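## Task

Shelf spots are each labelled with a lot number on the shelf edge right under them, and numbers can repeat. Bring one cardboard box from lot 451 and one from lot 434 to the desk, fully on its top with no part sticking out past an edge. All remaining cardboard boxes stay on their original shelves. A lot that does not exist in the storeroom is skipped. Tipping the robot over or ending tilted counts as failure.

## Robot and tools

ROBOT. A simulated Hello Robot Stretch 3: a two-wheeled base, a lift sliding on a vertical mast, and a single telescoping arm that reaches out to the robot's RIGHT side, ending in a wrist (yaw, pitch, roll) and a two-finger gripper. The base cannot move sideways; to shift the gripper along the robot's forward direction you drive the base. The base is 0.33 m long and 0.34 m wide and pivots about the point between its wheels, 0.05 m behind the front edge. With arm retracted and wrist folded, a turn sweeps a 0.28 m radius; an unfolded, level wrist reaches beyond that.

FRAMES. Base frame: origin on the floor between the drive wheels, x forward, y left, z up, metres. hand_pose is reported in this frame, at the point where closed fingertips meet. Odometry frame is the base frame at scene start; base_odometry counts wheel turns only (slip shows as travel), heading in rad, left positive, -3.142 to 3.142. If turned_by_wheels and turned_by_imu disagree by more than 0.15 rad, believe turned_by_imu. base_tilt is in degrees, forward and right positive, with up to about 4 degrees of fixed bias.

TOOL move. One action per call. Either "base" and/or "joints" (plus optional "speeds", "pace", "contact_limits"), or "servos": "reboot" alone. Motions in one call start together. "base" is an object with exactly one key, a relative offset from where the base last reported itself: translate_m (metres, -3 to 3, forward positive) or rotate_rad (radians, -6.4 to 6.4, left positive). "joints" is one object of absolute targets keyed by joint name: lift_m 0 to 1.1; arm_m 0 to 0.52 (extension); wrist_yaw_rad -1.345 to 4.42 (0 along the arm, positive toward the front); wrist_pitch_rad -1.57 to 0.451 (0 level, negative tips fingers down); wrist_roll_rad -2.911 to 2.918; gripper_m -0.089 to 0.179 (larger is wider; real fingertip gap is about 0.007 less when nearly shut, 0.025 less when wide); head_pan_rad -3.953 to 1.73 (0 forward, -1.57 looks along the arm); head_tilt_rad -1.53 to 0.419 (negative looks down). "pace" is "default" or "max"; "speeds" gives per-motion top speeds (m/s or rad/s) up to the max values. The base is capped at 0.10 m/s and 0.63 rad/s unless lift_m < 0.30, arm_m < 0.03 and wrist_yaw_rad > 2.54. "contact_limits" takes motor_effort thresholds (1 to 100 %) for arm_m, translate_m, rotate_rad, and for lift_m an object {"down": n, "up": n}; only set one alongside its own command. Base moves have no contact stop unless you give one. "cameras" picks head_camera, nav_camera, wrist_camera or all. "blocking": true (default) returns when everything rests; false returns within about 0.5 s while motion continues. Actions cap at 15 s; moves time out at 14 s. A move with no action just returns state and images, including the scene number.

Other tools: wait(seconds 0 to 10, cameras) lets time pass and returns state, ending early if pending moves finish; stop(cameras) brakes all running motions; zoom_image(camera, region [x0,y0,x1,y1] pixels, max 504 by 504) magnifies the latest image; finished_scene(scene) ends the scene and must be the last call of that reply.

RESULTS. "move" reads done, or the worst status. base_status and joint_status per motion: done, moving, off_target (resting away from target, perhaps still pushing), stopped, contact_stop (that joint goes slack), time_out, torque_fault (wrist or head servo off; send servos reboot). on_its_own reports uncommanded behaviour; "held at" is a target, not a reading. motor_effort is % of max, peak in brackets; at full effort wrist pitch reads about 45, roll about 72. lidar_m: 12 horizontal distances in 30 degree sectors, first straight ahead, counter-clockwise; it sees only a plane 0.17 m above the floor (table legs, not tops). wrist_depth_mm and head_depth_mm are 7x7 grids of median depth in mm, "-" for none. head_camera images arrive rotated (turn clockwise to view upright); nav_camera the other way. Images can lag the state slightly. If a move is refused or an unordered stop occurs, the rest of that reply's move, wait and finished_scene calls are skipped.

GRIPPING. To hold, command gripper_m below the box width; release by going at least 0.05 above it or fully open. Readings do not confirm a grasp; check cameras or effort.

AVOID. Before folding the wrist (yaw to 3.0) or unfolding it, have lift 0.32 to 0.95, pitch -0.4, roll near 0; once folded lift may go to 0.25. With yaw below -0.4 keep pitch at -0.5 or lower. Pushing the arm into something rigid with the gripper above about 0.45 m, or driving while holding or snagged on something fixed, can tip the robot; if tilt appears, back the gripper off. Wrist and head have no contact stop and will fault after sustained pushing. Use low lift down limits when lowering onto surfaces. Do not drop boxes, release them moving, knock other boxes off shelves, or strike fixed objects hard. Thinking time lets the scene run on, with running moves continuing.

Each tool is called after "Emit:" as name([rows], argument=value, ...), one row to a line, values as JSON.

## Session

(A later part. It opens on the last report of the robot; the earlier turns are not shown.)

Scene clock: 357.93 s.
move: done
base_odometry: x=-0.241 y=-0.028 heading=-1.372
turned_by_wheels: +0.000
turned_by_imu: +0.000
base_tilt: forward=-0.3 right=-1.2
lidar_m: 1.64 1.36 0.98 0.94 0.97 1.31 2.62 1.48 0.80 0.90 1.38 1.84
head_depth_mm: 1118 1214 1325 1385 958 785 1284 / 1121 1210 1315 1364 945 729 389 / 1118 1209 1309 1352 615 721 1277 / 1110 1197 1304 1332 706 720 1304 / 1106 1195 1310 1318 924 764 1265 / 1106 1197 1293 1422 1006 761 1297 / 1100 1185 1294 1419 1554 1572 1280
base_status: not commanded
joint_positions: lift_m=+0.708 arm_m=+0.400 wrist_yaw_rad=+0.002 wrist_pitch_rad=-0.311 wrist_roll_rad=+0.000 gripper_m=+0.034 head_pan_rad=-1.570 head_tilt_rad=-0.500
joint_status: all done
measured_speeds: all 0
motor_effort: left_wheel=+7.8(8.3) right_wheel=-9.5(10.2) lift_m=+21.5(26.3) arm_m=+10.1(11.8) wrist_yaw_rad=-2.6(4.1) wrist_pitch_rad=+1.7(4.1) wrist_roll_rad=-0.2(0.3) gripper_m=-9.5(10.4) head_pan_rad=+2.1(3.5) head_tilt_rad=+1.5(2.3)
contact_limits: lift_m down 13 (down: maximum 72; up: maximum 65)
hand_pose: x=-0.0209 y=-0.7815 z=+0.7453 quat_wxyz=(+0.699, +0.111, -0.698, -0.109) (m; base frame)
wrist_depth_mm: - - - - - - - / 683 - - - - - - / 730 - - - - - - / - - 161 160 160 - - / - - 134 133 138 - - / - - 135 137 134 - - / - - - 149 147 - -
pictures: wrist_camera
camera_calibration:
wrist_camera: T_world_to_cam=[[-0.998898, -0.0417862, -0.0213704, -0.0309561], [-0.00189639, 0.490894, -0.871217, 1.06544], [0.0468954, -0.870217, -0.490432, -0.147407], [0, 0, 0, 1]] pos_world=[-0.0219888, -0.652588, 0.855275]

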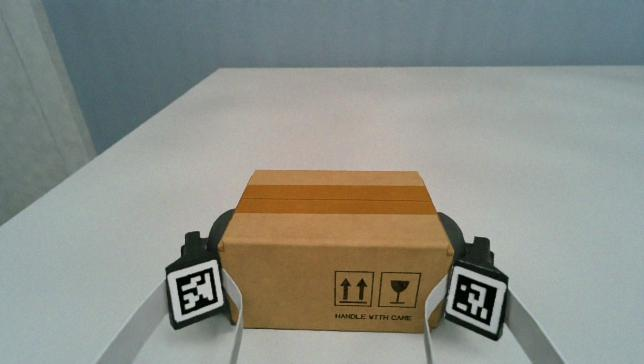

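Emit:
move(joints={"gripper_m": 0.179})

Emit:
move(joints={"arm_m": 0.0}, cameras=["wrist_camera"])

Emit:
move(joints={"wrist_pitch_rad": -0.4, "gripper_m": 0.04})

Emit:
move(joints={"wrist_yaw_rad": 3.0, "lift_m": 0.36, "head_pan_rad": 0.7, "head_tilt_rad": -0.3}, pace="max")

Emit:
move(joints={"lift_m": 0.27}, pace="max")

Emit:
move(base={"translate_m": -2.03}, pace="max", cameras=["nav_camera"])

Scene clock: 382.73 s.
move: done
base_odometry: x=-0.241 y=-0.028 heading=-1.372
turned_by_wheels: +0.000
turned_by_imu: +0.000
base_tilt: forward=-0.2 right=-1.1
lidar_m: 1.64 1.36 0.98 0.94 0.97 1.31 2.63 1.47 0.80 0.90 1.39 1.84
head_depth_mm: 1118 1215 1323 1379 960 787 1288 / 1117 1209 1323 1362 946 727 390 / 1116 1201 1315 1348 615 723 1280 / 1111 1201 1307 1341 707 721 1295 / 1107 1189 1304 1316 921 764 1259 / 1105 1194 1297 1412 1009 760 1292 / 1107 1189 1290 1409 1558 1572 1290
base_status: not commanded
joint_positions: lift_m=+0.708 arm_m=+0.400 wrist_yaw_rad=+0.002 wrist_pitch_rad=-0.313 wrist_roll_rad=+0.000 gripper_m=+0.179 head_pan_rad=-1.570 head_tilt_rad=-0.500
joint_status: all done
measured_speeds: all 0
motor_effort: left_wheel=+7.6(8.0) right_wheel=-9.6(10.2) lift_m=+30.2(31.5) arm_m=+6.2(7.9) wrist_yaw_rad=-2.1(3.9) wrist_pitch_rad=+2.0(2.0) wrist_roll_rad=+0.0(0.5) gripper_m=+0.8(83.6) head_pan_rad=+3.0(3.2) head_tilt_rad=-0.5(1.2)
contact_limits: lift_m down 13 (down: maximum 72; up: maximum 65)
hand_pose: x=-0.0209 y=-0.7813 z=+0.7449 quat_wxyz=(+0.699, +0.111, -0.698, -0.110) (m; base frame)
wrist_depth_mm: - - - - - - - / 673 - - - - - - / 735 - - - - - - / - - 162 159 158 - - / - 142 133 132 137 - - / - 126 142 136 136 - - / - - - 148 145 - 105
pictures: none

Scene clock: 386.87 s.
move: done
base_odometry: x=-0.241 y=-0.028 heading=-1.372
turned_by_wheels: +0.000
turned_by_imu: +0.000
base_tilt: forward=-0.3 right=-1.3
lidar_m: 1.65 1.36 0.98 0.94 0.97 1.31 2.62 1.48 0.80 0.90 1.39 1.84
head_depth_mm: 1126 1212 1322 1385 955 786 1286 / 1122 1204 1320 1370 950 779 1319 / 1117 1206 1305 1350 938 774 1310 / 1108 1203 1319 1334 878 768 1307 / 1106 1197 1299 1322 929 764 1266 / 1106 1194 1304 1426 1009 758 1293 / 1097 1183 1297 1413 1553 1578 1286
base_status: not commanded
joint_positions: lift_m=+0.708 arm_m=+0.001 wrist_yaw_rad=+0.002 wrist_pitch_rad=-0.314 wrist_roll_rad=+0.000 gripper_m=+0.179 head_pan_rad=-1.570 head_tilt_rad=-0.500
joint_status: all done
measured_speeds: all 0
motor_effort: left_wheel=+7.6(8.4) right_wheel=-9.5(10.4) lift_m=+24.2(31.6) arm_m=-12.6(15.1) wrist_yaw_rad=-2.5(4.5) wrist_pitch_rad=+2.1(2.2) wrist_roll_rad=+0.1(0.3) gripper_m=+0.5(1.3) head_pan_rad=+2.2(3.3) head_tilt_rad=-0.5(0.9)
contact_limits: lift_m down 13 (down: maximum 72; up: maximum 65)
hand_pose: x=-0.0209 y=-0.3818 z=+0.7447 quat_wxyz=(+0.699, +0.112, -0.698, -0.110) (m; base frame)
wrist_depth_mm: - - - - - - - / - - - 487 - - - / - - - - - - - / - - - - - - - / - - - - - - - / 123 - - - - - - / 903 938 946 942 949 920 105
pictures: wrist_camera
camera_calibration:
wrist_camera: T_world_to_cam=[[-0.998898, -0.0417317, -0.0214748, -0.014168], [-0.00189632, 0.493078, -0.869983, 0.868704], [0.0468946, -0.868984, -0.492614, 0.202235], [0, 0, 0, 1]] pos_world=[-0.0219888, -0.253191, 0.855078]

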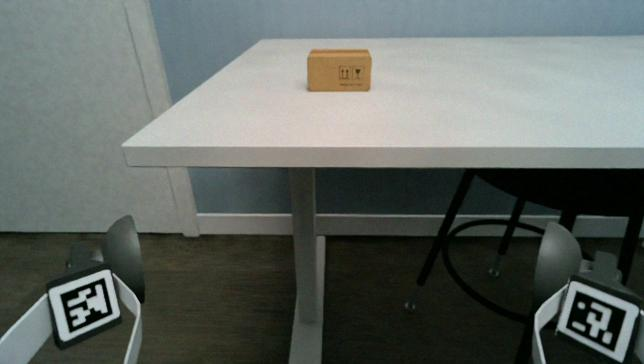

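Scene clock: 388.80 s.
move: done
base_odometry: x=-0.241 y=-0.028 heading=-1.372
turned_by_wheels: +0.000
turned_by_imu: +0.000
base_tilt: forward=-0.3 right=-1.3
lidar_m: 1.65 1.37 0.98 0.94 0.97 1.31 2.63 1.48 0.80 0.90 1.39 1.84
head_depth_mm: 1125 1210 1325 1378 958 782 1288 / 1116 1210 1315 1367 949 780 1314 / 1112 1203 1308 1344 941 774 1311 / 1111 1201 1308 1342 881 770 1310 / 1106 1204 1307 1310 926 767 1261 / 1107 1192 1304 1422 1009 760 1289 / 1107 1185 1295 1417 1554 1573 1287
base_status: not commanded
joint_positions: lift_m=+0.708 arm_m=+0.001 wrist_yaw_rad=+0.002 wrist_pitch_rad=-0.412 wrist_roll_rad=+0.000 gripper_m=+0.040 head_pan_rad=-1.570 head_tilt_rad=-0.500
joint_status: all done
measured_speeds: all 0
motor_effort: left_wheel=+7.6(8.2) right_wheel=-9.1(10.0) lift_m=+27.0(27.3) arm_m=-11.5(13.3) wrist_yaw_rad=-2.2(4.0) wrist_pitch_rad=+1.8(2.3) wrist_roll_rad=+0.0(0.3) gripper_m=+0.4(83.6) head_pan_rad=+2.2(3.0) head_tilt_rad=-0.2(1.1)
contact_limits: lift_m down 13 (down: maximum 72; up: maximum 65)
hand_pose: x=-0.0210 y=-0.3707 z=+0.7220 quat_wxyz=(+0.693, +0.146, -0.692, -0.144) (m; base frame)
wrist_depth_mm: - - - 455 - - - / - - - - - - - / - - - - - - - / - - - - - - - / - - - 891 - - - / - - 125 945 129 993 - / 898 932 844 871 865 883 867
pictures: none

Scene clock: 391.90 s.
move: done
base_odometry: x=-0.241 y=-0.028 heading=-1.372
turned_by_wheels: +0.000
turned_by_imu: +0.000
base_tilt: forward=-0.4 right=-1.1
lidar_m: 1.65 1.36 0.98 0.94 0.97 1.31 2.63 1.48 0.81 0.90 1.39 1.84
head_depth_mm: 1814 1918 2003 2052 2069 1913 1562 / 1791 1701 1887 2024 2111 1940 1554 / 1547 1590 1689 1803 1912 1956 1541 / 1302 1368 1449 1534 1637 1750 1536 / 1152 1211 1269 1330 1405 1491 1489 / 1033 1071 1121 1177 1228 1302 1365 / 938 974 1009 1054 1103 1149 1208
base_status: not commanded
joint_positions: lift_m=+0.360 arm_m=+0.001 wrist_yaw_rad=+2.997 wrist_pitch_rad=-0.414 wrist_roll_rad=+0.000 gripper_m=+0.040 head_pan_rad=+0.703 head_tilt_rad=-0.299
joint_status: all done
measured_speeds: all 0
motor_effort: left_wheel=+7.2(7.9) right_wheel=-9.1(10.1) lift_m=+23.6(27.1) arm_m=-11.1(12.6) wrist_yaw_rad=+3.2(7.1) wrist_pitch_rad=+2.2(2.2) wrist_roll_rad=+0.0(0.3) gripper_m=+0.4(0.9) head_pan_rad=-3.1(5.6) head_tilt_rad=+3.9(7.5)
hand_pose: x=+0.0112 y=+0.0770 z=+0.3735 quat_wxyz=(+0.195, +0.700, +0.095, +0.680) (m; base frame)
wrist_depth_mm: 818 137 - - - - - / 903 148 173 - - - - / - 161 - - - - - / 868 186 790 850 829 829 828 / 713 690 203 671 673 695 683 / 611 611 127 575 130 588 591 / 529 535 262 354 506 517 515
pictures: none

Scene clock: 393.30 s.
move: done
base_odometry: x=-0.241 y=-0.028 heading=-1.372
turned_by_wheels: +0.000
turned_by_imu: +0.000
base_tilt: forward=-0.3 right=-1.2
lidar_m: 1.64 1.36 0.98 0.94 0.97 1.30 2.62 1.48 0.81 0.90 1.39 1.84
head_depth_mm: 1808 1921 1985 2029 2062 1943 1555 / 1793 1723 1889 2027 2129 1937 1552 / 1560 1590 1680 1807 1936 1948 1548 / 1316 1368 1473 1556 1646 1759 1547 / 1156 1209 1262 1340 1405 1493 1485 / 1040 1077 1126 1176 1236 1309 1367 / 940 973 1013 1058 1096 1149 1207
base_status: not commanded
joint_positions: lift_m=+0.270 arm_m=+0.001 wrist_yaw_rad=+2.997 wrist_pitch_rad=-0.415 wrist_roll_rad=+0.000 gripper_m=+0.040 head_pan_rad=+0.700 head_tilt_rad=-0.299
joint_status: all done
measured_speeds: all 0
motor_effort: left_wheel=+7.4(7.8) right_wheel=-9.4(9.6) lift_m=+26.3(26.3) arm_m=-9.7(11.1) wrist_yaw_rad=+1.6(3.5) wrist_pitch_rad=+2.2(2.4) wrist_roll_rad=-0.1(0.3) gripper_m=+0.2(0.9) head_pan_rad=-3.4(3.7) head_tilt_rad=+2.9(4.3)
hand_pose: x=+0.0112 y=+0.0769 z=+0.2834 quat_wxyz=(+0.196, +0.700, +0.095, +0.680) (m; base frame)
wrist_depth_mm: 821 137 - - - - - / 908 147 173 - - - - / 868 162 851 886 863 873 861 / 719 186 642 705 690 694 674 / 578 562 202 551 552 566 565 / 500 493 127 289 129 490 478 / 269 270 248 258 402 425 420
pictures: none

Scene clock: 401.50 s.
move: done
base_odometry: x=-0.641 y=+1.962 heading=-1.372
turned_by_wheels: +0.000
turned_by_imu: -0.002
base_tilt: forward=-0.2 right=-1.2
lidar_m: 3.64 1.30 0.98 2.36 0.89 0.64 0.62 0.63 0.86 1.39 1.23 1.57
head_depth_mm: 3010 2247 2467 2702 2815 2047 1560 / 2490 1824 1963 2119 2357 2019 1539 / 1451 1521 1612 1737 1878 1915 1552 / 1241 1310 1385 1474 1568 1680 1541 / 1097 1152 1214 1273 1352 1431 1455 / 985 1027 1069 1128 1181 1240 1306 / 895 926 968 1007 1048 1093 1153
base_status: done
joint_positions: lift_m=+0.270 arm_m=+0.001 wrist_yaw_rad=+2.997 wrist_pitch_rad=-0.415 wrist_roll_rad=+0.000 gripper_m=+0.040 head_pan_rad=+0.700 head_tilt_rad=-0.299
joint_status: not commanded
measured_speeds: all 0
motor_effort: left_wheel=-3.3(14.7) right_wheel=-2.3(14.7) lift_m=+24.7(30.8) arm_m=-6.7(10.8) wrist_yaw_rad=+2.3(3.3) wrist_pitch_rad=+2.2(2.4) wrist_roll_rad=+0.0(0.3) gripper_m=-0.1(1.0) head_pan_rad=-2.5(3.6) head_tilt_rad=-2.5(3.3)
hand_pose: x=+0.0111 y=+0.0769 z=+0.2834 quat_wxyz=(+0.195, +0.700, +0.096, +0.680) (m; base frame)
wrist_depth_mm: - 137 - - - - - / - 148 - - - - - / 875 162 833 881 876 854 852 / 716 186 652 693 686 683 681 / 585 564 203 558 553 568 565 / 500 500 127 289 129 484 482 / 271 269 248 259 404 423 423
pictures: nav_camera (sideways)
camera_calibration:
nav_camera: T_world_to_cam=[[0.195139, 0.186643, 0.962853, -1.2114], [0.654986, -0.755517, 0.0137079, 0.0283267], [0.73001, 0.62798, -0.26968, 0.299756], [0, 0, 0, 1]] pos_world=[-0.000985523, 0.0592612, 1.24685]

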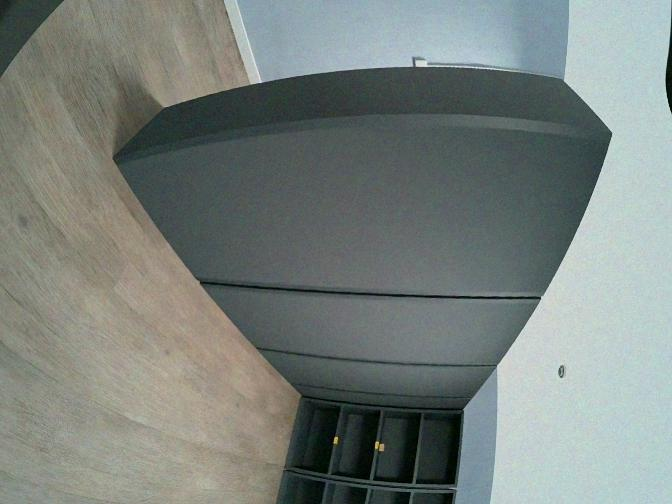

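Emit:
move(base={"translate_m": -0.1}, pace="max")

Emit:
move(base={"rotate_rad": 1.644}, pace="max")

Emit:
move(base={"translate_m": 1.6}, joints={"head_pan_rad": -1.57, "head_tilt_rad": -0.35}, pace="max", cameras=["nav_camera", "head_camera"])

Scene clock: 431.03 s.
move: done
base_odometry: x=-0.661 y=+2.060 heading=-1.372
turned_by_wheels: +0.000
turned_by_imu: +0.000
base_tilt: forward=-0.3 right=-1.1
lidar_m: 3.74 1.30 1.03 2.21 0.75 0.54 0.52 0.53 0.72 1.39 1.29 1.30
head_depth_mm: 2863 2229 2457 2785 2751 2050 1565 / 2512 1775 1943 2130 2338 2015 1554 / 1449 1527 1622 1731 1885 1928 1538 / 1232 1314 1380 1469 1561 1668 1539 / 1094 1148 1208 1272 1339 1421 1453 / 987 1022 1070 1123 1175 1237 1307 / 892 927 962 1002 1048 1097 1151
base_status: done
joint_positions: lift_m=+0.270 arm_m=+0.001 wrist_yaw_rad=+2.998 wrist_pitch_rad=-0.415 wrist_roll_rad=+0.000 gripper_m=+0.040 head_pan_rad=+0.700 head_tilt_rad=-0.301
joint_status: not commanded
measured_speeds: all 0
motor_effort: left_wheel=+1.3(13.5) right_wheel=-8.9(13.6) lift_m=+28.5(28.5) arm_m=-5.5(6.4) wrist_yaw_rad=+1.2(2.9) wrist_pitch_rad=+2.3(2.3) wrist_roll_rad=+0.1(0.4) gripper_m=+0.3(1.0) head_pan_rad=-1.9(2.8) head_tilt_rad=-2.1(3.9)
hand_pose: x=+0.0110 y=+0.0769 z=+0.2834 quat_wxyz=(+0.195, +0.700, +0.096, +0.680) (m; base frame)
wrist_depth_mm: - 137 - - - 947 - / - 147 - - - - - / 799 161 845 880 853 858 852 / 698 186 643 693 685 686 687 / 586 566 202 555 553 565 563 / 497 497 127 289 130 484 481 / 269 269 249 260 401 422 422
pictures: none

Scene clock: 433.20 s.
move: done
base_odometry: x=-0.661 y=+2.060 heading=+0.272
turned_by_wheels: +1.644
turned_by_imu: +1.611
base_tilt: forward=-0.3 right=-1.2
lidar_m: 1.80 0.71 0.53 0.51 0.54 0.75 1.39 1.30 1.67 3.12 1.23 1.03
head_depth_mm: 1015 1099 1212 1330 1493 1679 1557 / 862 919 995 1077 1170 1293 1413 / 745 788 841 902 974 1056 1136 / 657 690 733 776 828 884 954 / 586 614 647 680 721 762 811 / 532 554 580 607 638 670 705 / 487 506 525 548 572 599 628
base_status: done
joint_positions: lift_m=+0.270 arm_m=+0.001 wrist_yaw_rad=+2.998 wrist_pitch_rad=-0.415 wrist_roll_rad=+0.000 gripper_m=+0.040 head_pan_rad=+0.700 head_tilt_rad=-0.301
joint_status: not commanded
measured_speeds: all 0
motor_effort: left_wheel=-7.0(14.6) right_wheel=+7.4(14.2) lift_m=+29.2(30.1) arm_m=-13.0(13.0) wrist_yaw_rad=+1.1(2.7) wrist_pitch_rad=+2.3(2.4) wrist_roll_rad=+0.0(0.4) gripper_m=+0.3(0.8) head_pan_rad=-1.4(2.7) head_tilt_rad=-1.0(3.2)
hand_pose: x=+0.0110 y=+0.0769 z=+0.2834 quat_wxyz=(+0.195, +0.700, +0.096, +0.680) (m; base frame)
wrist_depth_mm: 487 137 500 515 527 531 540 / 528 147 542 562 570 581 595 / 583 162 592 610 619 627 639 / - 182 188 667 653 654 660 / 588 560 203 561 549 572 562 / 500 497 127 289 129 484 482 / 270 269 249 258 402 425 421
pictures: none

Scene clock: 439.93 s.
move: done
base_odometry: x=+0.880 y=+2.489 heading=+0.272
turned_by_wheels: +0.000
turned_by_imu: +0.001
base_tilt: forward=-0.2 right=-1.2
lidar_m: 0.77 0.65 0.48 0.47 0.49 0.68 2.08 0.76 0.60 1.44 1.06 0.79
head_depth_mm: 1199 1237 1341 1123 803 1075 670 / 1237 1291 1358 1389 1493 1186 1313 / 3317 2936 3019 2380 2375 1746 1478 / 3627 3831 - - 2616 1878 1454 / 3620 3917 - - 2624 1876 1462 / 2898 2966 3031 3154 2582 1870 1457 / 2014 2061 2079 2141 2173 1850 1445
base_status: done
joint_positions: lift_m=+0.270 arm_m=+0.001 wrist_yaw_rad=+2.998 wrist_pitch_rad=-0.415 wrist_roll_rad=+0.000 gripper_m=+0.040 head_pan_rad=-1.570 head_tilt_rad=-0.350
joint_status: all done
measured_speeds: all 0
motor_effort: left_wheel=+1.9(12.8) right_wheel=+2.0(15.2) lift_m=+27.4(30.9) arm_m=-9.2(13.3) wrist_yaw_rad=+1.6(2.9) wrist_pitch_rad=+2.3(2.4) wrist_roll_rad=-0.1(0.3) gripper_m=+0.5(0.9) head_pan_rad=+3.1(6.5) head_tilt_rad=-1.9(9.2)
hand_pose: x=+0.0110 y=+0.0769 z=+0.2834 quat_wxyz=(+0.195, +0.700, +0.096, +0.680) (m; base frame)
wrist_depth_mm: 447 137 454 476 480 485 494 / 489 148 500 510 522 533 538 / 534 162 533 562 571 582 596 / 567 182 188 - - - 645 / 588 546 202 554 549 564 564 / 498 499 127 291 129 483 482 / 271 269 247 259 405 424 417
pictures: head_camera (sideways), nav_camera (sideways)
camera_calibration:
head_camera: T_world_to_cam=[[-0.0465147, 0.29326, -0.9549, 1.25855], [0.99752, -0.0369102, -0.0599262, 0.0715426], [-0.0528196, -0.95532, -0.290816, 0.334454], [0, 0, 0, 1]] pos_world=[0.00484177, -0.0469325, 1.30335]
nav_camera: T_world_to_cam=[[0.017324, -0.318282, 0.947838, -1.19067], [-0.999789, -0.0159397, 0.012921, 0.0394844], [0.0109957, -0.947862, -0.318492, 0.367711], [0, 0, 0, 1]] pos_world=[0.05606, -0.0298009, 1.24516]

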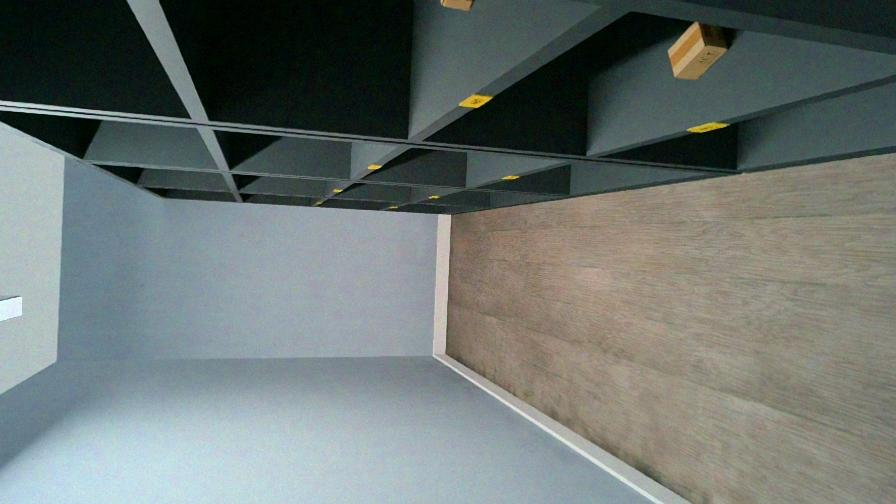

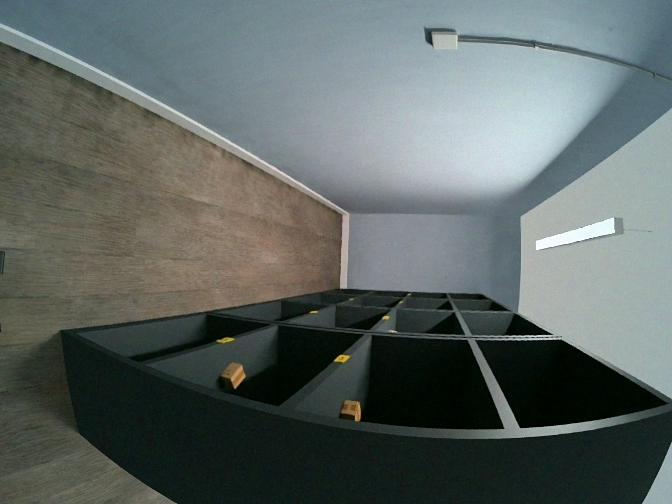

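Emit:
zoom_image(camera="head_camera", region=[440, 80, 520, 125])

Emit:
zoom_image(camera="head_camera", region=[670, 105, 750, 150])

Emit:
move(base={"translate_m": 0.27}, pace="max")

Emit:
move(base={"rotate_rad": -1.597}, joints={"head_pan_rad": -0.9, "head_tilt_rad": -0.4}, pace="max", cameras=["nav_camera", "head_camera"])

Scaled by 6.300 from the camera's 896x504 image, which has a finer 1280x720 frame.

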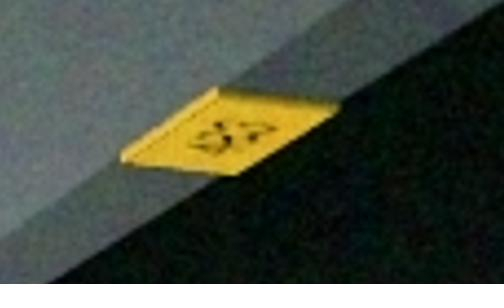

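Scaled by 6.300 from the camera's 896x504 image, which has a finer 1280x720 frame.

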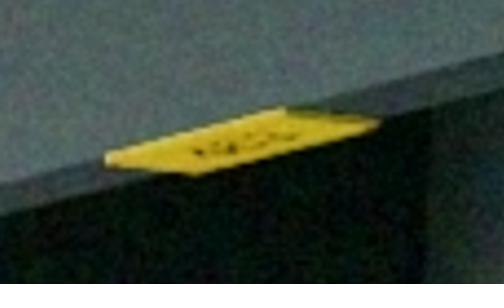

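Scene clock: 455.37 s.
move: done
base_odometry: x=+1.141 y=+2.562 heading=+0.271
turned_by_wheels: +0.000
turned_by_imu: +0.000
base_tilt: forward=-0.4 right=-1.2
lidar_m: 0.50 0.53 0.47 0.46 0.48 0.67 2.04 0.77 0.75 1.75 0.69 0.52
head_depth_mm: 2048 2074 2204 1489 1519 1630 1441 / 3316 2927 2317 2398 2476 1898 1473 / 3660 3878 - - 2636 1889 1470 / 3632 3900 - - 2581 1872 1468 / 3160 3492 3738 3594 2590 1875 1460 / 1869 1929 2002 2064 2134 1821 1442 / 1310 1335 1372 1389 1431 1476 1391
base_status: done
joint_positions: lift_m=+0.270 arm_m=+0.001 wrist_yaw_rad=+2.998 wrist_pitch_rad=-0.415 wrist_roll_rad=+0.000 gripper_m=+0.040 head_pan_rad=-1.570 head_tilt_rad=-0.350
joint_status: not commanded
measured_speeds: all 0
motor_effort: left_wheel=-0.9(13.3) right_wheel=+4.7(13.7) lift_m=+25.5(27.0) arm_m=-6.3(8.1) wrist_yaw_rad=+2.4(2.9) wrist_pitch_rad=+2.3(2.4) wrist_roll_rad=+0.0(0.3) gripper_m=+0.0(0.8) head_pan_rad=+3.5(3.6) head_tilt_rad=-0.2(1.3)
hand_pose: x=+0.0110 y=+0.0769 z=+0.2834 quat_wxyz=(+0.195, +0.700, +0.096, +0.680) (m; base frame)
wrist_depth_mm: 444 137 454 463 472 479 495 / 482 148 489 503 518 524 527 / 521 162 527 554 564 571 571 / 558 181 189 - - - 581 / 565 546 202 559 552 567 545 / 504 494 127 290 129 485 480 / 269 270 248 258 404 422 420
pictures: none

Scene clock: 457.50 s.
move: done
base_odometry: x=+1.141 y=+2.562 heading=-1.325
turned_by_wheels: -1.597
turned_by_imu: -1.566
base_tilt: forward=-0.2 right=-1.2
lidar_m: 1.79 0.70 0.52 0.50 0.53 0.47 0.46 0.48 0.67 1.96 0.77 0.76
head_depth_mm: 2863 2991 3099 3262 2474 1816 1428 / 3020 3231 3342 3462 2464 1794 1420 / 810 877 959 1052 1181 1609 1372 / 712 761 822 892 979 1076 1196 / 635 675 722 777 838 918 1002 / 678 1319 1423 898 1338 1081 1312 / 1314 1421 1500 1117 1393 1478 1348
base_status: done
joint_positions: lift_m=+0.270 arm_m=+0.001 wrist_yaw_rad=+2.998 wrist_pitch_rad=-0.415 wrist_roll_rad=+0.000 gripper_m=+0.040 head_pan_rad=-0.896 head_tilt_rad=-0.400
joint_status: all done
measured_speeds: all 0
motor_effort: left_wheel=+4.3(15.1) right_wheel=-7.6(14.5) lift_m=+24.5(26.0) arm_m=-12.5(13.2) wrist_yaw_rad=+1.4(2.7) wrist_pitch_rad=+2.2(2.4) wrist_roll_rad=-0.1(0.3) gripper_m=+0.2(0.8) head_pan_rad=-3.2(5.9) head_tilt_rad=-3.9(6.2)
hand_pose: x=+0.0110 y=+0.0769 z=+0.2834 quat_wxyz=(+0.195, +0.700, +0.096, +0.680) (m; base frame)
wrist_depth_mm: 478 137 492 499 516 523 532 / 516 148 523 534 539 - - / 547 161 170 - - - - / 588 179 188 - 658 652 648 / 569 567 202 559 553 567 560 / 504 497 127 289 129 486 480 / 270 271 246 259 406 422 422
pictures: head_camera (sideways), nav_camera (sideways)
camera_calibration:
head_camera: T_world_to_cam=[[-0.248775, 0.236844, -0.939157, 1.23924], [0.800661, 0.595921, -0.0618045, 0.0752386], [0.545025, -0.767322, -0.337882, 0.392056], [0, 0, 0, 1]] pos_world=[0.0343706, -0.0375093, 1.30096]
nav_camera: T_world_to_cam=[[0.241312, -0.274346, 0.930861, -1.16991], [-0.770925, -0.636809, 0.0121693, 0.0390195], [0.589442, -0.720561, -0.36517, 0.424852], [0, 0, 0, 1]] pos_world=[0.0619678, 0.0100215, 1.24369]

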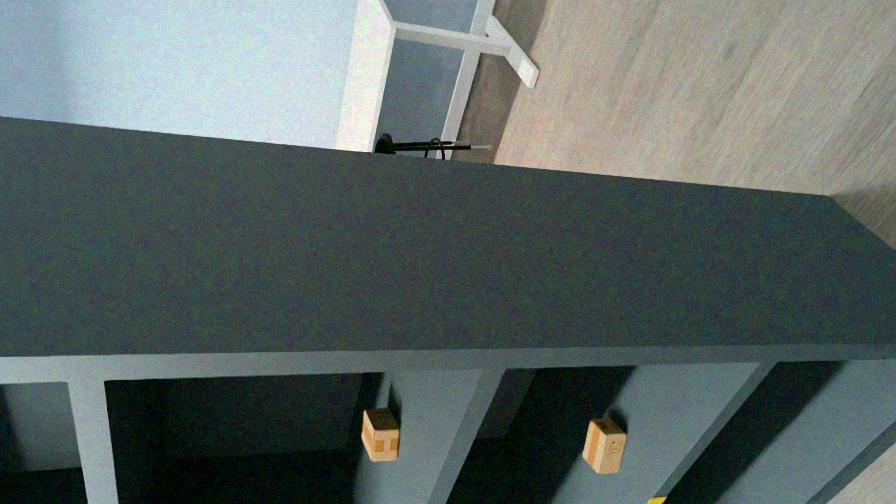

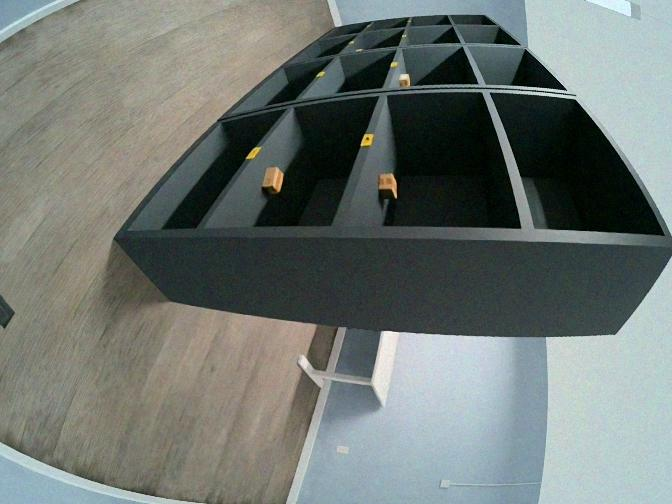

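Emit:
zoom_image(camera="nav_camera", region=[340, 115, 390, 165])

Emit:
zoom_image(camera="nav_camera", region=[233, 133, 273, 173])

Emit:
move(base={"translate_m": 0.55}, joints={"head_pan_rad": -1.1, "head_tilt_rad": -0.5}, pace="max", cameras=["nav_camera", "head_camera"])

Scaled by 10.080 from the camera's 672x504 image, which has a finer 792x594 frame.

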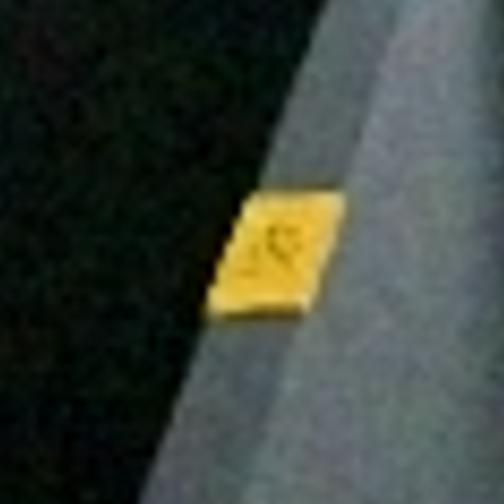

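Scaled by 12.600 from the camera's 672x504 image, which has a finer 792x594 frame.

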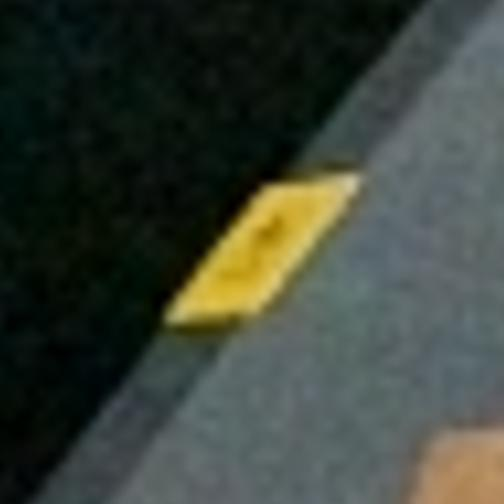

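Scene clock: 467.67 s.
move: done
base_odometry: x=+1.274 y=+2.028 heading=-1.325
turned_by_wheels: +0.000
turned_by_imu: +0.001
base_tilt: forward=-0.3 right=-1.2
lidar_m: 1.74 0.68 0.50 0.49 0.51 0.71 1.01 1.05 1.46 0.52 1.01 1.03
head_depth_mm: 769 830 889 734 544 612 1261 / 808 875 941 727 1094 959 759 / 847 923 980 715 1145 951 813 / 891 976 1029 707 1203 942 1137 / 932 1031 1093 743 1209 940 1189 / 996 1091 1144 787 1209 964 1219 / 968 1060 1065 839 1197 1304 1220
base_status: done
joint_positions: lift_m=+0.270 arm_m=+0.001 wrist_yaw_rad=+2.998 wrist_pitch_rad=-0.415 wrist_roll_rad=+0.000 gripper_m=+0.040 head_pan_rad=-1.101 head_tilt_rad=-0.503
joint_status: all done
measured_speeds: all 0
motor_effort: left_wheel=+5.6(11.7) right_wheel=+1.1(14.4) lift_m=+26.6(31.5) arm_m=-8.7(11.1) wrist_yaw_rad=+2.1(2.6) wrist_pitch_rad=+2.2(2.4) wrist_roll_rad=-0.3(0.3) gripper_m=+0.9(0.9) head_pan_rad=+3.5(4.5) head_tilt_rad=+3.0(5.4)
hand_pose: x=+0.0110 y=+0.0769 z=+0.2834 quat_wxyz=(+0.195, +0.700, +0.096, +0.680) (m; base frame)
wrist_depth_mm: 467 137 480 488 501 511 523 / 499 148 516 532 534 536 - / 536 161 170 - - - - / - 178 188 - 642 655 650 / 590 561 203 555 551 566 556 / 500 500 127 289 129 485 480 / 270 269 248 258 407 422 419
pictures: head_camera (sideways), nav_camera (sideways)
camera_calibration:
head_camera: T_world_to_cam=[[-0.23842, 0.36724, -0.89905, 1.1868], [0.902143, 0.426509, -0.0650217, 0.0787595], [0.359574, -0.826574, -0.432991, 0.516864], [0, 0, 0, 1]] pos_world=[0.0260536, -0.0422059, 1.29591]
nav_camera: T_world_to_cam=[[0.223067, -0.401598, 0.888234, -1.11413], [-0.883802, -0.467744, 0.0104725, 0.0419248], [0.411261, -0.787359, -0.459271, 0.548403], [0, 0, 0, 1]] pos_world=[0.0600428, 0.00396726, 1.24104]

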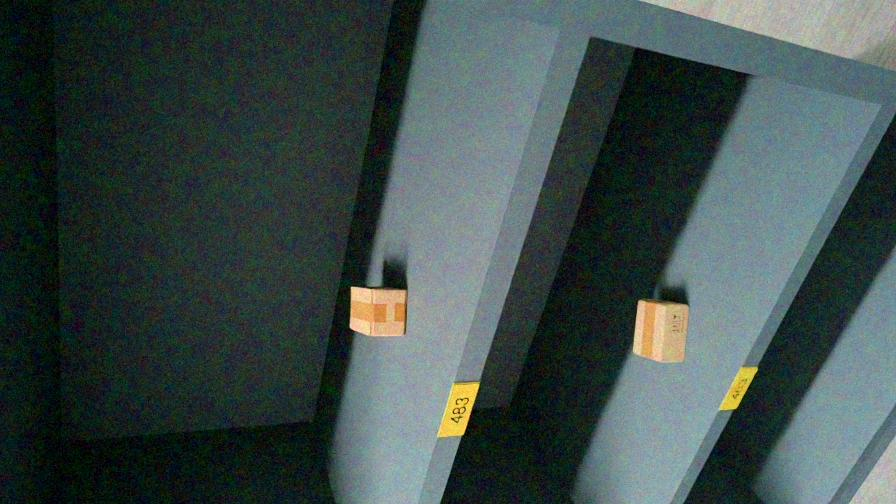

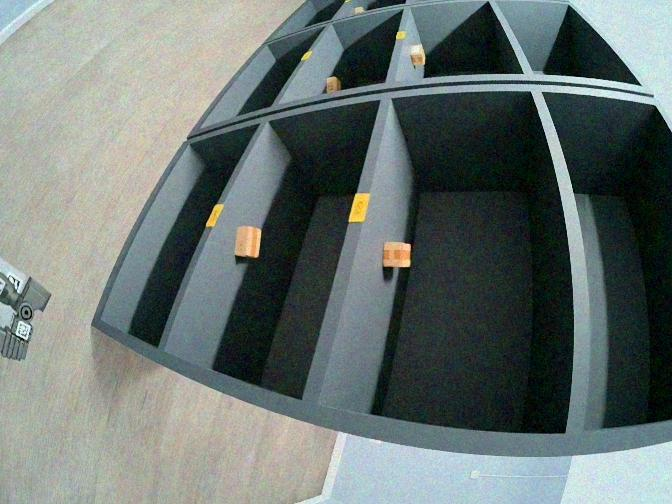

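Emit:
zoom_image(camera="head_camera", region=[710, 358, 770, 418])

Emit:
move(base={"translate_m": 0.8}, joints={"head_pan_rad": -1.1, "head_tilt_rad": -0.5}, pace="max", cameras=["nav_camera", "head_camera"])

Scaled by 8.400 from the camera's 896x504 image, which has a finer 1280x720 frame.

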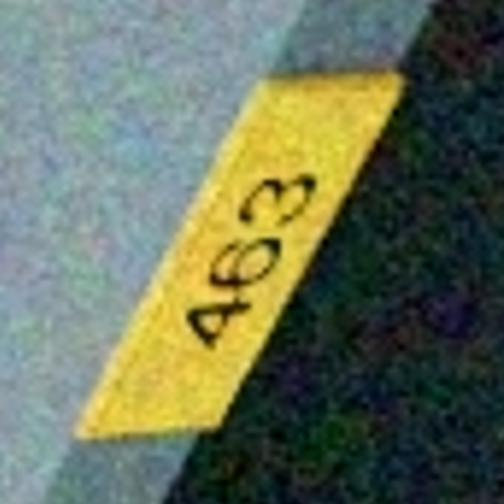

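Scene clock: 478.47 s.
move: done
base_odometry: x=+1.469 y=+1.252 heading=-1.325
turned_by_wheels: +0.000
turned_by_imu: +0.001
base_tilt: forward=-0.4 right=-1.2
lidar_m: 1.66 0.65 0.48 0.47 0.49 0.68 1.80 0.92 1.02 0.55 0.56 1.16
head_depth_mm: 428 452 490 621 592 969 784 / 444 479 522 559 611 692 765 / 866 939 1003 645 654 737 798 / 913 993 1051 719 1223 948 1169 / 950 1054 1108 758 1219 946 1226 / 993 1120 1160 799 1165 1005 1220 / 1035 1176 1188 1317 1201 1346 1241
base_status: done
joint_positions: lift_m=+0.270 arm_m=+0.001 wrist_yaw_rad=+2.998 wrist_pitch_rad=-0.415 wrist_roll_rad=+0.000 gripper_m=+0.040 head_pan_rad=-1.100 head_tilt_rad=-0.500
joint_status: all done
measured_speeds: all 0
motor_effort: left_wheel=+0.9(16.2) right_wheel=+5.6(12.9) lift_m=+27.4(31.5) arm_m=-4.2(7.2) wrist_yaw_rad=+2.3(3.1) wrist_pitch_rad=+2.2(2.4) wrist_roll_rad=-0.2(0.4) gripper_m=-0.1(1.0) head_pan_rad=+2.9(3.8) head_tilt_rad=+2.7(4.5)
hand_pose: x=+0.0110 y=+0.0769 z=+0.2834 quat_wxyz=(+0.195, +0.700, +0.096, +0.680) (m; base frame)
wrist_depth_mm: 446 137 464 471 482 492 501 / 486 148 503 513 525 532 539 / 525 162 195 544 - - - / - 179 187 - - - 647 / 570 543 202 557 551 573 568 / 501 499 127 289 129 483 482 / 268 269 249 259 404 421 420
pictures: head_camera (sideways), nav_camera (sideways)
camera_calibration:
head_camera: T_world_to_cam=[[-0.237254, 0.364031, -0.900662, 1.18891], [0.901866, 0.427108, -0.0649417, 0.0787002], [0.361039, -0.827684, -0.42964, 0.512511], [0, 0, 0, 1]] pos_world=[0.026061, -0.0422183, 1.29612]
nav_camera: T_world_to_cam=[[0.221878, -0.398413, 0.889965, -1.1164], [-0.88339, -0.468521, 0.0104944, 0.0419209], [0.412786, -0.788515, -0.455908, 0.544065], [0, 0, 0, 1]] pos_world=[0.0601535, 0.00385701, 1.24116]

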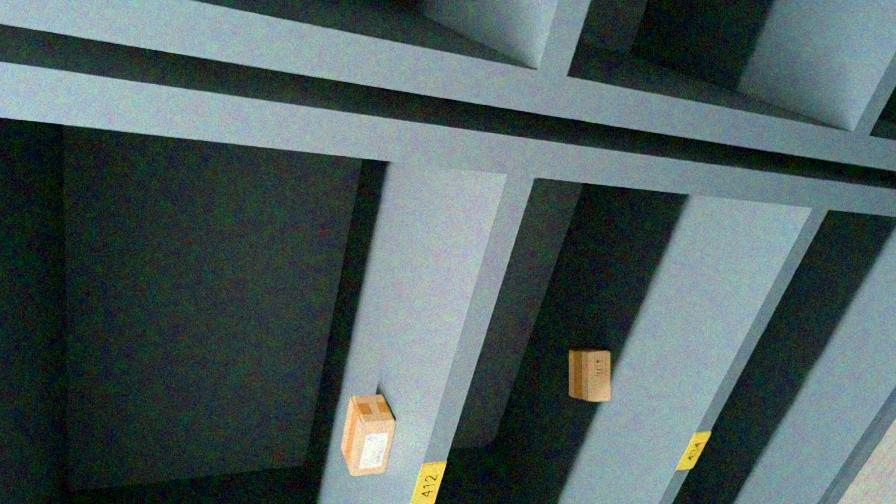

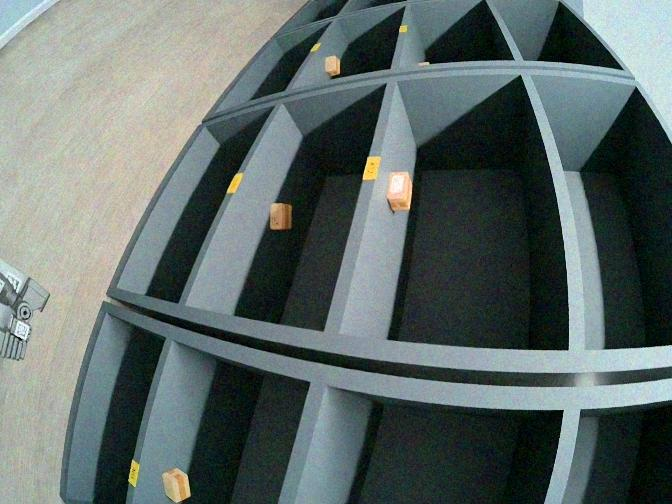

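Emit:
zoom_image(camera="head_camera", region=[665, 420, 725, 480])

Emit:
zoom_image(camera="nav_camera", region=[384, 10, 424, 50])

Scaled by 8.400 from the camera's 896x504 image, which has a finer 1280x720 frame.

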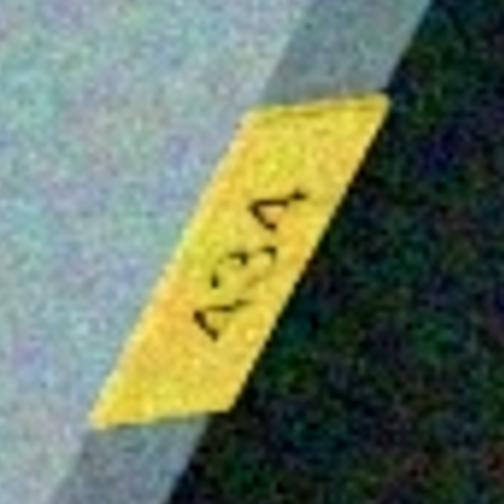

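Scaled by 12.600 from the camera's 672x504 image, which has a finer 792x594 frame.

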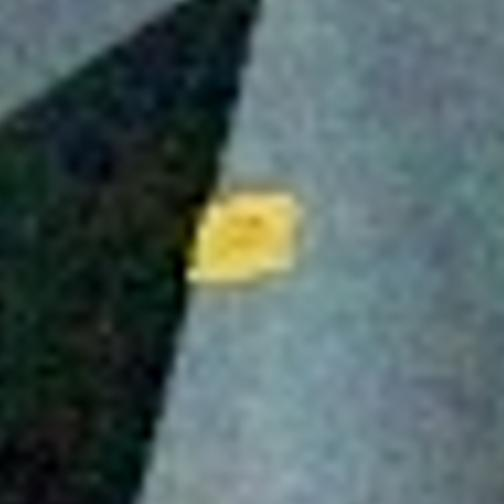

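Emit:
zoom_image(camera="head_camera", region=[545, 330, 635, 420])

Scaled by 5.600 from the camera's 896x504 image, which has a finer 1280x720 frame.

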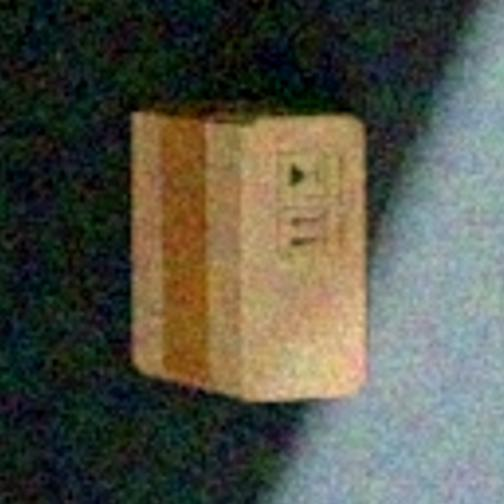

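Emit:
move(base={"rotate_rad": -0.167}, pace="max")

Emit:
move(base={"translate_m": 0.183}, pace="max")

Emit:
move(base={"rotate_rad": 0.682}, joints={"lift_m": 0.72, "wrist_pitch_rad": -0.4, "head_pan_rad": -1.57, "head_tilt_rad": -0.7}, pace="max")

Emit:
move(joints={"wrist_yaw_rad": 0.0}, pace="max")

Emit:
move(joints={"wrist_pitch_rad": -0.3, "lift_m": 0.6, "gripper_m": 0.179}, pace="max", cameras=["head_camera", "wrist_camera"])

Scene clock: 540.07 s.
move: done
base_odometry: x=+1.469 y=+1.252 heading=-1.492
turned_by_wheels: -0.167
turned_by_imu: -0.164
base_tilt: forward=-0.3 right=-1.2
lidar_m: 2.04 0.78 0.51 0.47 0.47 0.59 1.21 0.92 0.93 0.77 0.55 1.16
head_depth_mm: 778 834 896 740 589 967 784 / 456 591 845 728 1109 959 802 / 442 476 519 568 622 809 800 / 457 493 538 587 655 734 825 / 880 952 1021 707 1208 945 1161 / 913 995 1058 743 1211 936 1188 / 948 1037 1081 739 1205 956 1216
base_status: done
joint_positions: lift_m=+0.270 arm_m=+0.001 wrist_yaw_rad=+2.998 wrist_pitch_rad=-0.415 wrist_roll_rad=+0.000 gripper_m=+0.040 head_pan_rad=-1.100 head_tilt_rad=-0.500
joint_status: not commanded
measured_speeds: all 0
motor_effort: left_wheel=+4.5(13.0) right_wheel=-7.6(14.0) lift_m=+25.4(25.6) arm_m=-1.7(2.4) wrist_yaw_rad=+1.3(3.1) wrist_pitch_rad=+2.2(2.4) wrist_roll_rad=+0.0(0.3) gripper_m=+0.5(0.8) head_pan_rad=+2.8(3.4) head_tilt_rad=+2.2(2.9)
hand_pose: x=+0.0110 y=+0.0769 z=+0.2834 quat_wxyz=(+0.195, +0.700, +0.096, +0.680) (m; base frame)
wrist_depth_mm: 407 137 457 481 513 539 - / 443 148 489 529 547 - - / 480 162 520 - - - - / 515 187 187 - 664 657 677 / 548 549 200 558 549 569 571 / 499 497 127 290 129 483 482 / 269 270 249 259 407 429 422
pictures: none

Scene clock: 541.93 s.
move: done
base_odometry: x=+1.483 y=+1.070 heading=-1.492
turned_by_wheels: +0.000
turned_by_imu: +0.000
base_tilt: forward=-0.3 right=-1.3
lidar_m: 1.85 0.83 0.54 0.49 0.50 0.62 1.28 1.06 1.05 0.51 0.97 0.99
head_depth_mm: 754 799 458 492 546 594 685 / 778 837 904 732 564 636 710 / 804 865 941 722 1102 954 795 / 830 899 963 713 1137 951 816 / 860 929 1002 706 1177 941 1134 / 890 969 1031 699 1208 937 1158 / 917 1007 1063 707 1199 928 1212
base_status: done
joint_positions: lift_m=+0.270 arm_m=+0.001 wrist_yaw_rad=+2.998 wrist_pitch_rad=-0.415 wrist_roll_rad=+0.000 gripper_m=+0.040 head_pan_rad=-1.100 head_tilt_rad=-0.500
joint_status: not commanded
measured_speeds: all 0
motor_effort: left_wheel=+2.4(13.2) right_wheel=+1.7(13.9) lift_m=+28.4(29.1) arm_m=-0.9(2.1) wrist_yaw_rad=+1.2(2.8) wrist_pitch_rad=+2.2(2.4) wrist_roll_rad=+0.1(0.3) gripper_m=+0.4(0.9) head_pan_rad=+3.0(3.7) head_tilt_rad=+1.3(2.6)
hand_pose: x=+0.0110 y=+0.0769 z=+0.2834 quat_wxyz=(+0.195, +0.700, +0.096, +0.680) (m; base frame)
wrist_depth_mm: 424 137 476 507 529 - - / 464 147 515 541 - - - / 504 162 171 - - - - / 537 182 189 648 661 679 680 / 550 544 203 559 553 568 556 / 498 493 127 286 129 483 480 / 269 270 249 258 404 424 421
pictures: none

Scene clock: 545.73 s.
move: done
base_odometry: x=+1.483 y=+1.070 heading=-0.810
turned_by_wheels: +0.682
turned_by_imu: +0.669
base_tilt: forward=-0.2 right=-1.2
lidar_m: 0.69 0.51 0.49 0.51 0.71 1.98 1.06 1.00 0.51 1.00 0.99 1.85
head_depth_mm: 783 859 711 580 1005 751 856 / 826 896 703 1132 995 861 944 / 871 945 694 1169 987 1210 1126 / 920 994 686 1230 982 1262 1145 / 978 1035 714 1230 1005 1290 1167 / 1017 1045 788 1223 1069 1306 1161 / 922 951 1059 1143 1313 1340 1155
base_status: done
joint_positions: lift_m=+0.720 arm_m=+0.001 wrist_yaw_rad=+2.998 wrist_pitch_rad=-0.415 wrist_roll_rad=+0.000 gripper_m=+0.040 head_pan_rad=-1.570 head_tilt_rad=-0.700
joint_status: all done
measured_speeds: all 0
motor_effort: left_wheel=-7.1(15.4) right_wheel=+8.4(14.0) lift_m=+28.5(34.9) arm_m=-5.8(6.0) wrist_yaw_rad=+1.3(3.6) wrist_pitch_rad=+2.4(5.1) wrist_roll_rad=+0.1(0.3) gripper_m=+0.2(1.2) head_pan_rad=+3.3(4.1) head_tilt_rad=-4.6(7.6)
hand_pose: x=+0.0110 y=+0.0769 z=+0.7333 quat_wxyz=(+0.196, +0.700, +0.096, +0.680) (m; base frame)
wrist_depth_mm: - 137 - 533 488 441 406 / - 148 - - 524 471 435 / - 161 170 - - 509 462 / - 187 188 - - 534 493 / - - 200 - 152 - 525 / - - 127 150 127 - - / 901 923 262 867 841 - -
pictures: none

Scene clock: 547.57 s.
move: done
base_odometry: x=+1.483 y=+1.070 heading=-0.810
turned_by_wheels: +0.000
turned_by_imu: +0.000
base_tilt: forward=-0.3 right=-1.2
lidar_m: 0.69 0.51 0.49 0.51 0.71 1.98 1.06 1.00 0.51 1.01 0.99 1.86
head_depth_mm: 785 858 709 580 1000 750 858 / 826 900 701 1134 997 859 946 / 873 944 693 1170 986 880 1107 / 923 991 688 1232 978 1235 398 / 979 1032 714 1232 1009 1282 1163 / 1013 1047 788 1229 1067 1313 1157 / 917 951 1058 1147 1314 1348 1154
base_status: not commanded
joint_positions: lift_m=+0.720 arm_m=+0.001 wrist_yaw_rad=+0.003 wrist_pitch_rad=-0.415 wrist_roll_rad=+0.000 gripper_m=+0.040 head_pan_rad=-1.570 head_tilt_rad=-0.700
joint_status: all done
measured_speeds: all 0
motor_effort: left_wheel=-6.9(7.3) right_wheel=+7.8(8.7) lift_m=+23.8(28.1) arm_m=-8.9(9.2) wrist_yaw_rad=-3.1(8.7) wrist_pitch_rad=+2.3(2.5) wrist_roll_rad=+0.1(0.3) gripper_m=+0.4(0.8) head_pan_rad=+3.7(4.3) head_tilt_rad=-5.1(5.9)
hand_pose: x=-0.0208 y=-0.3703 z=+0.7333 quat_wxyz=(+0.692, +0.147, -0.691, -0.145) (m; base frame)
wrist_depth_mm: - - - - - - - / - - - - - - - / - - - 660 - - - / - 845 536 526 525 526 526 / - - - 476 441 449 447 / - - 125 - 129 384 384 / 905 937 130 - - 357 343
pictures: none

Scene clock: 549.50 s.
move: done
base_odometry: x=+1.483 y=+1.070 heading=-0.810
turned_by_wheels: +0.000
turned_by_imu: +0.000
base_tilt: forward=-0.3 right=-1.2
lidar_m: 0.69 0.51 0.49 0.51 0.71 1.98 1.05 1.00 0.51 1.01 0.99 1.86
head_depth_mm: 785 857 709 579 1003 750 927 / 825 899 703 1136 995 861 1066 / 874 944 693 1168 988 884 1108 / 920 992 685 1228 984 1255 473 / 976 1036 713 1243 1004 1279 1137 / 1014 1041 789 1219 1064 1301 1160 / 919 953 1054 1146 1309 1341 1150
base_status: not commanded
joint_positions: lift_m=+0.600 arm_m=+0.001 wrist_yaw_rad=+0.003 wrist_pitch_rad=-0.321 wrist_roll_rad=+0.000 gripper_m=+0.179 head_pan_rad=-1.570 head_tilt_rad=-0.700
joint_status: all done
measured_speeds: all 0
motor_effort: left_wheel=-6.7(7.3) right_wheel=+7.9(8.7) lift_m=+30.1(30.1) arm_m=-11.6(12.2) wrist_yaw_rad=-4.2(4.7) wrist_pitch_rad=+3.3(5.6) wrist_roll_rad=+0.0(0.3) gripper_m=+1.0(86.8) head_pan_rad=+3.4(3.9) head_tilt_rad=-4.6(5.7)
hand_pose: x=-0.0208 y=-0.3811 z=+0.6351 quat_wxyz=(+0.699, +0.114, -0.697, -0.112) (m; base frame)
wrist_depth_mm: 638 - - - - - - / 708 - - 602 - - - / - - 533 526 530 529 507 / - - 494 433 417 417 414 / - 146 - - 360 334 330 / 123 140 - - - - 276 / 797 803 - - - - 105
pictures: head_camera (sideways), wrist_camera
camera_calibration:
head_camera: T_world_to_cam=[[-0.0468071, 0.602703, -0.796592, 1.052], [0.997496, -0.0141227, -0.0692973, 0.0837039], [-0.0530157, -0.797841, -0.600533, 0.737397], [0, 0, 0, 1]] pos_world=[0.00484032, -0.0445354, 1.28665]
wrist_camera: T_world_to_cam=[[-0.998874, -0.0421659, -0.021747, -0.0164157], [-0.00220056, 0.499059, -0.866565, 0.773066], [0.0473925, -0.865542, -0.49859, 0.153891], [0, 0, 0, 1]] pos_world=[-0.0219893, -0.253299, 0.746284]

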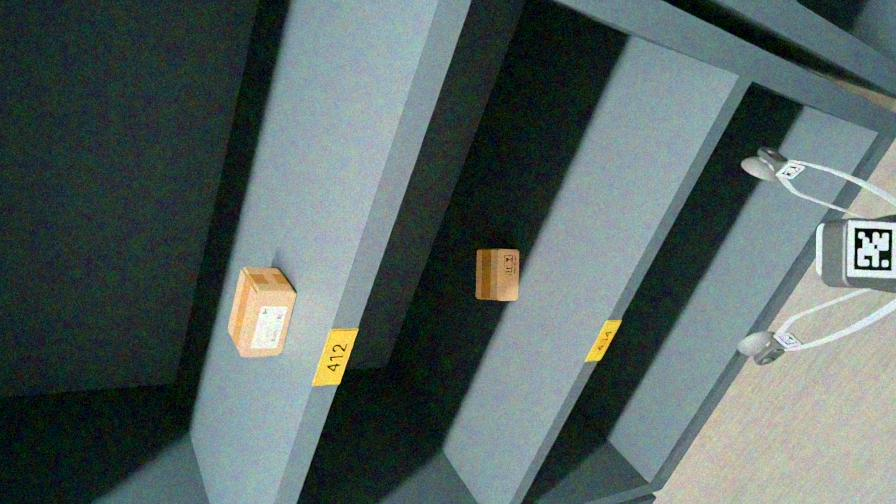

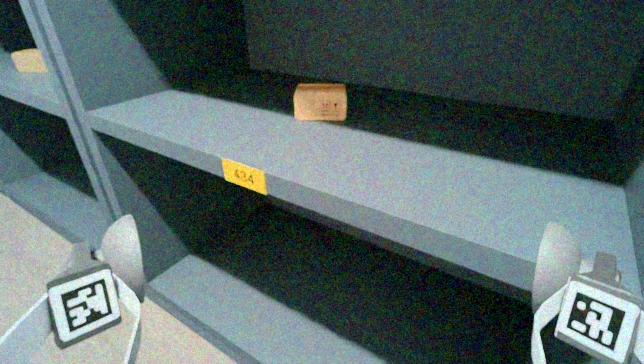

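Emit:
move(base={"translate_m": 0.035}, joints={"lift_m": 0.524})

Emit:
move(joints={"arm_m": 0.34}, contact_limits={"arm_m": 35}, cameras=["wrist_camera"])

Scene clock: 566.13 s.
move: done
base_odometry: x=+1.507 y=+1.044 heading=-0.811
turned_by_wheels: +0.000
turned_by_imu: +0.000
base_tilt: forward=-0.3 right=-1.2
lidar_m: 0.67 0.49 0.48 0.50 0.69 1.95 1.09 1.01 0.53 1.02 0.98 1.80
head_depth_mm: 801 875 710 1067 1002 805 910 / 841 910 703 1145 994 867 1110 / 887 956 694 1202 987 1242 1123 / 935 1009 707 1241 985 1293 1153 / 996 1053 732 1241 1039 1285 1141 / 998 1020 794 1224 1416 1313 1162 / 886 926 1016 1128 1300 1355 1157
base_status: done
joint_positions: lift_m=+0.524 arm_m=+0.001 wrist_yaw_rad=+0.003 wrist_pitch_rad=-0.320 wrist_roll_rad=+0.000 gripper_m=+0.179 head_pan_rad=-1.570 head_tilt_rad=-0.700
joint_status: all done
measured_speeds: all 0
motor_effort: left_wheel=+3.7(7.9) right_wheel=+8.7(11.5) lift_m=+23.3(31.5) arm_m=-12.1(13.4) wrist_yaw_rad=-3.0(4.2) wrist_pitch_rad=+3.3(3.4) wrist_roll_rad=+0.0(0.4) gripper_m=+0.7(1.4) head_pan_rad=+3.4(3.6) head_tilt_rad=-4.4(5.0)
hand_pose: x=-0.0208 y=-0.3812 z=+0.5592 quat_wxyz=(+0.699, +0.114, -0.698, -0.112) (m; base frame)
wrist_depth_mm: 923 - - - - - - / - - 512 513 499 495 495 / - 698 471 400 361 363 358 / - 779 - - 338 299 279 / - 147 983 - - - 268 / 122 142 - - - - - / 717 738 727 - - - 105
pictures: none

Scene clock: 569.83 s.
move: done
base_odometry: x=+1.507 y=+1.044 heading=-0.811
turned_by_wheels: +0.000
turned_by_imu: +0.000
base_tilt: forward=-0.4 right=-1.1
lidar_m: 0.67 0.49 0.48 0.50 0.68 1.94 1.09 1.01 0.53 1.02 0.97 1.79
head_depth_mm: 801 874 709 1068 1003 806 899 / 842 910 703 1143 995 862 1035 / 884 954 693 1197 984 642 1101 / 939 1006 704 1242 984 1226 1159 / 998 1050 732 1231 1033 1285 1167 / 995 1019 795 1227 1422 1311 1159 / 889 926 1016 1132 1299 1348 1155
base_status: not commanded
joint_positions: lift_m=+0.524 arm_m=+0.340 wrist_yaw_rad=+0.003 wrist_pitch_rad=-0.320 wrist_roll_rad=+0.000 gripper_m=+0.179 head_pan_rad=-1.570 head_tilt_rad=-0.700
joint_status: all done
measured_speeds: all 0
motor_effort: left_wheel=+3.5(4.0) right_wheel=+9.4(10.3) lift_m=+30.0(30.0) arm_m=+13.3(15.2) wrist_yaw_rad=-2.9(4.9) wrist_pitch_rad=+3.2(3.4) wrist_roll_rad=-0.2(0.3) gripper_m=+0.8(1.4) head_pan_rad=+2.8(3.8) head_tilt_rad=-3.4(5.1)
contact_limits: arm_m 35 (drawing in: default 31, maximum 55; extending or still: default 40, maximum 69)
hand_pose: x=-0.0208 y=-0.7206 z=+0.5592 quat_wxyz=(+0.699, +0.114, -0.698, -0.112) (m; base frame)
wrist_depth_mm: 428 489 - - - - - / 440 493 512 505 458 - - / 376 371 367 263 335 358 334 / 274 274 271 271 268 265 265 / 217 216 215 213 213 213 219 / 118 144 178 178 177 177 175 / 145 149 152 152 151 151 105
pictures: wrist_camera
camera_calibration:
wrist_camera: T_world_to_cam=[[-0.998879, -0.0420407, -0.0217664, -0.0322902], [-0.00210024, 0.498676, -0.866786, 0.876597], [0.0472947, -0.865768, -0.498205, -0.178111], [0, 0, 0, 1]] pos_world=[-0.0219892, -0.592698, 0.670384]

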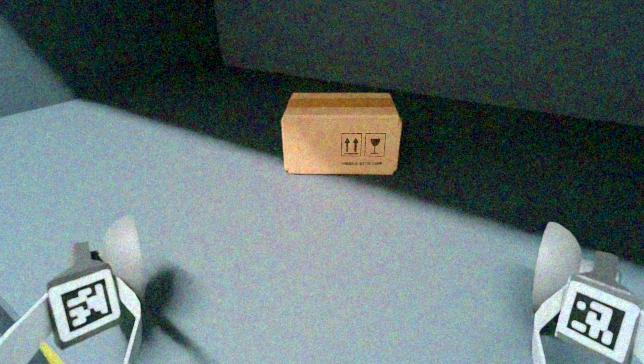

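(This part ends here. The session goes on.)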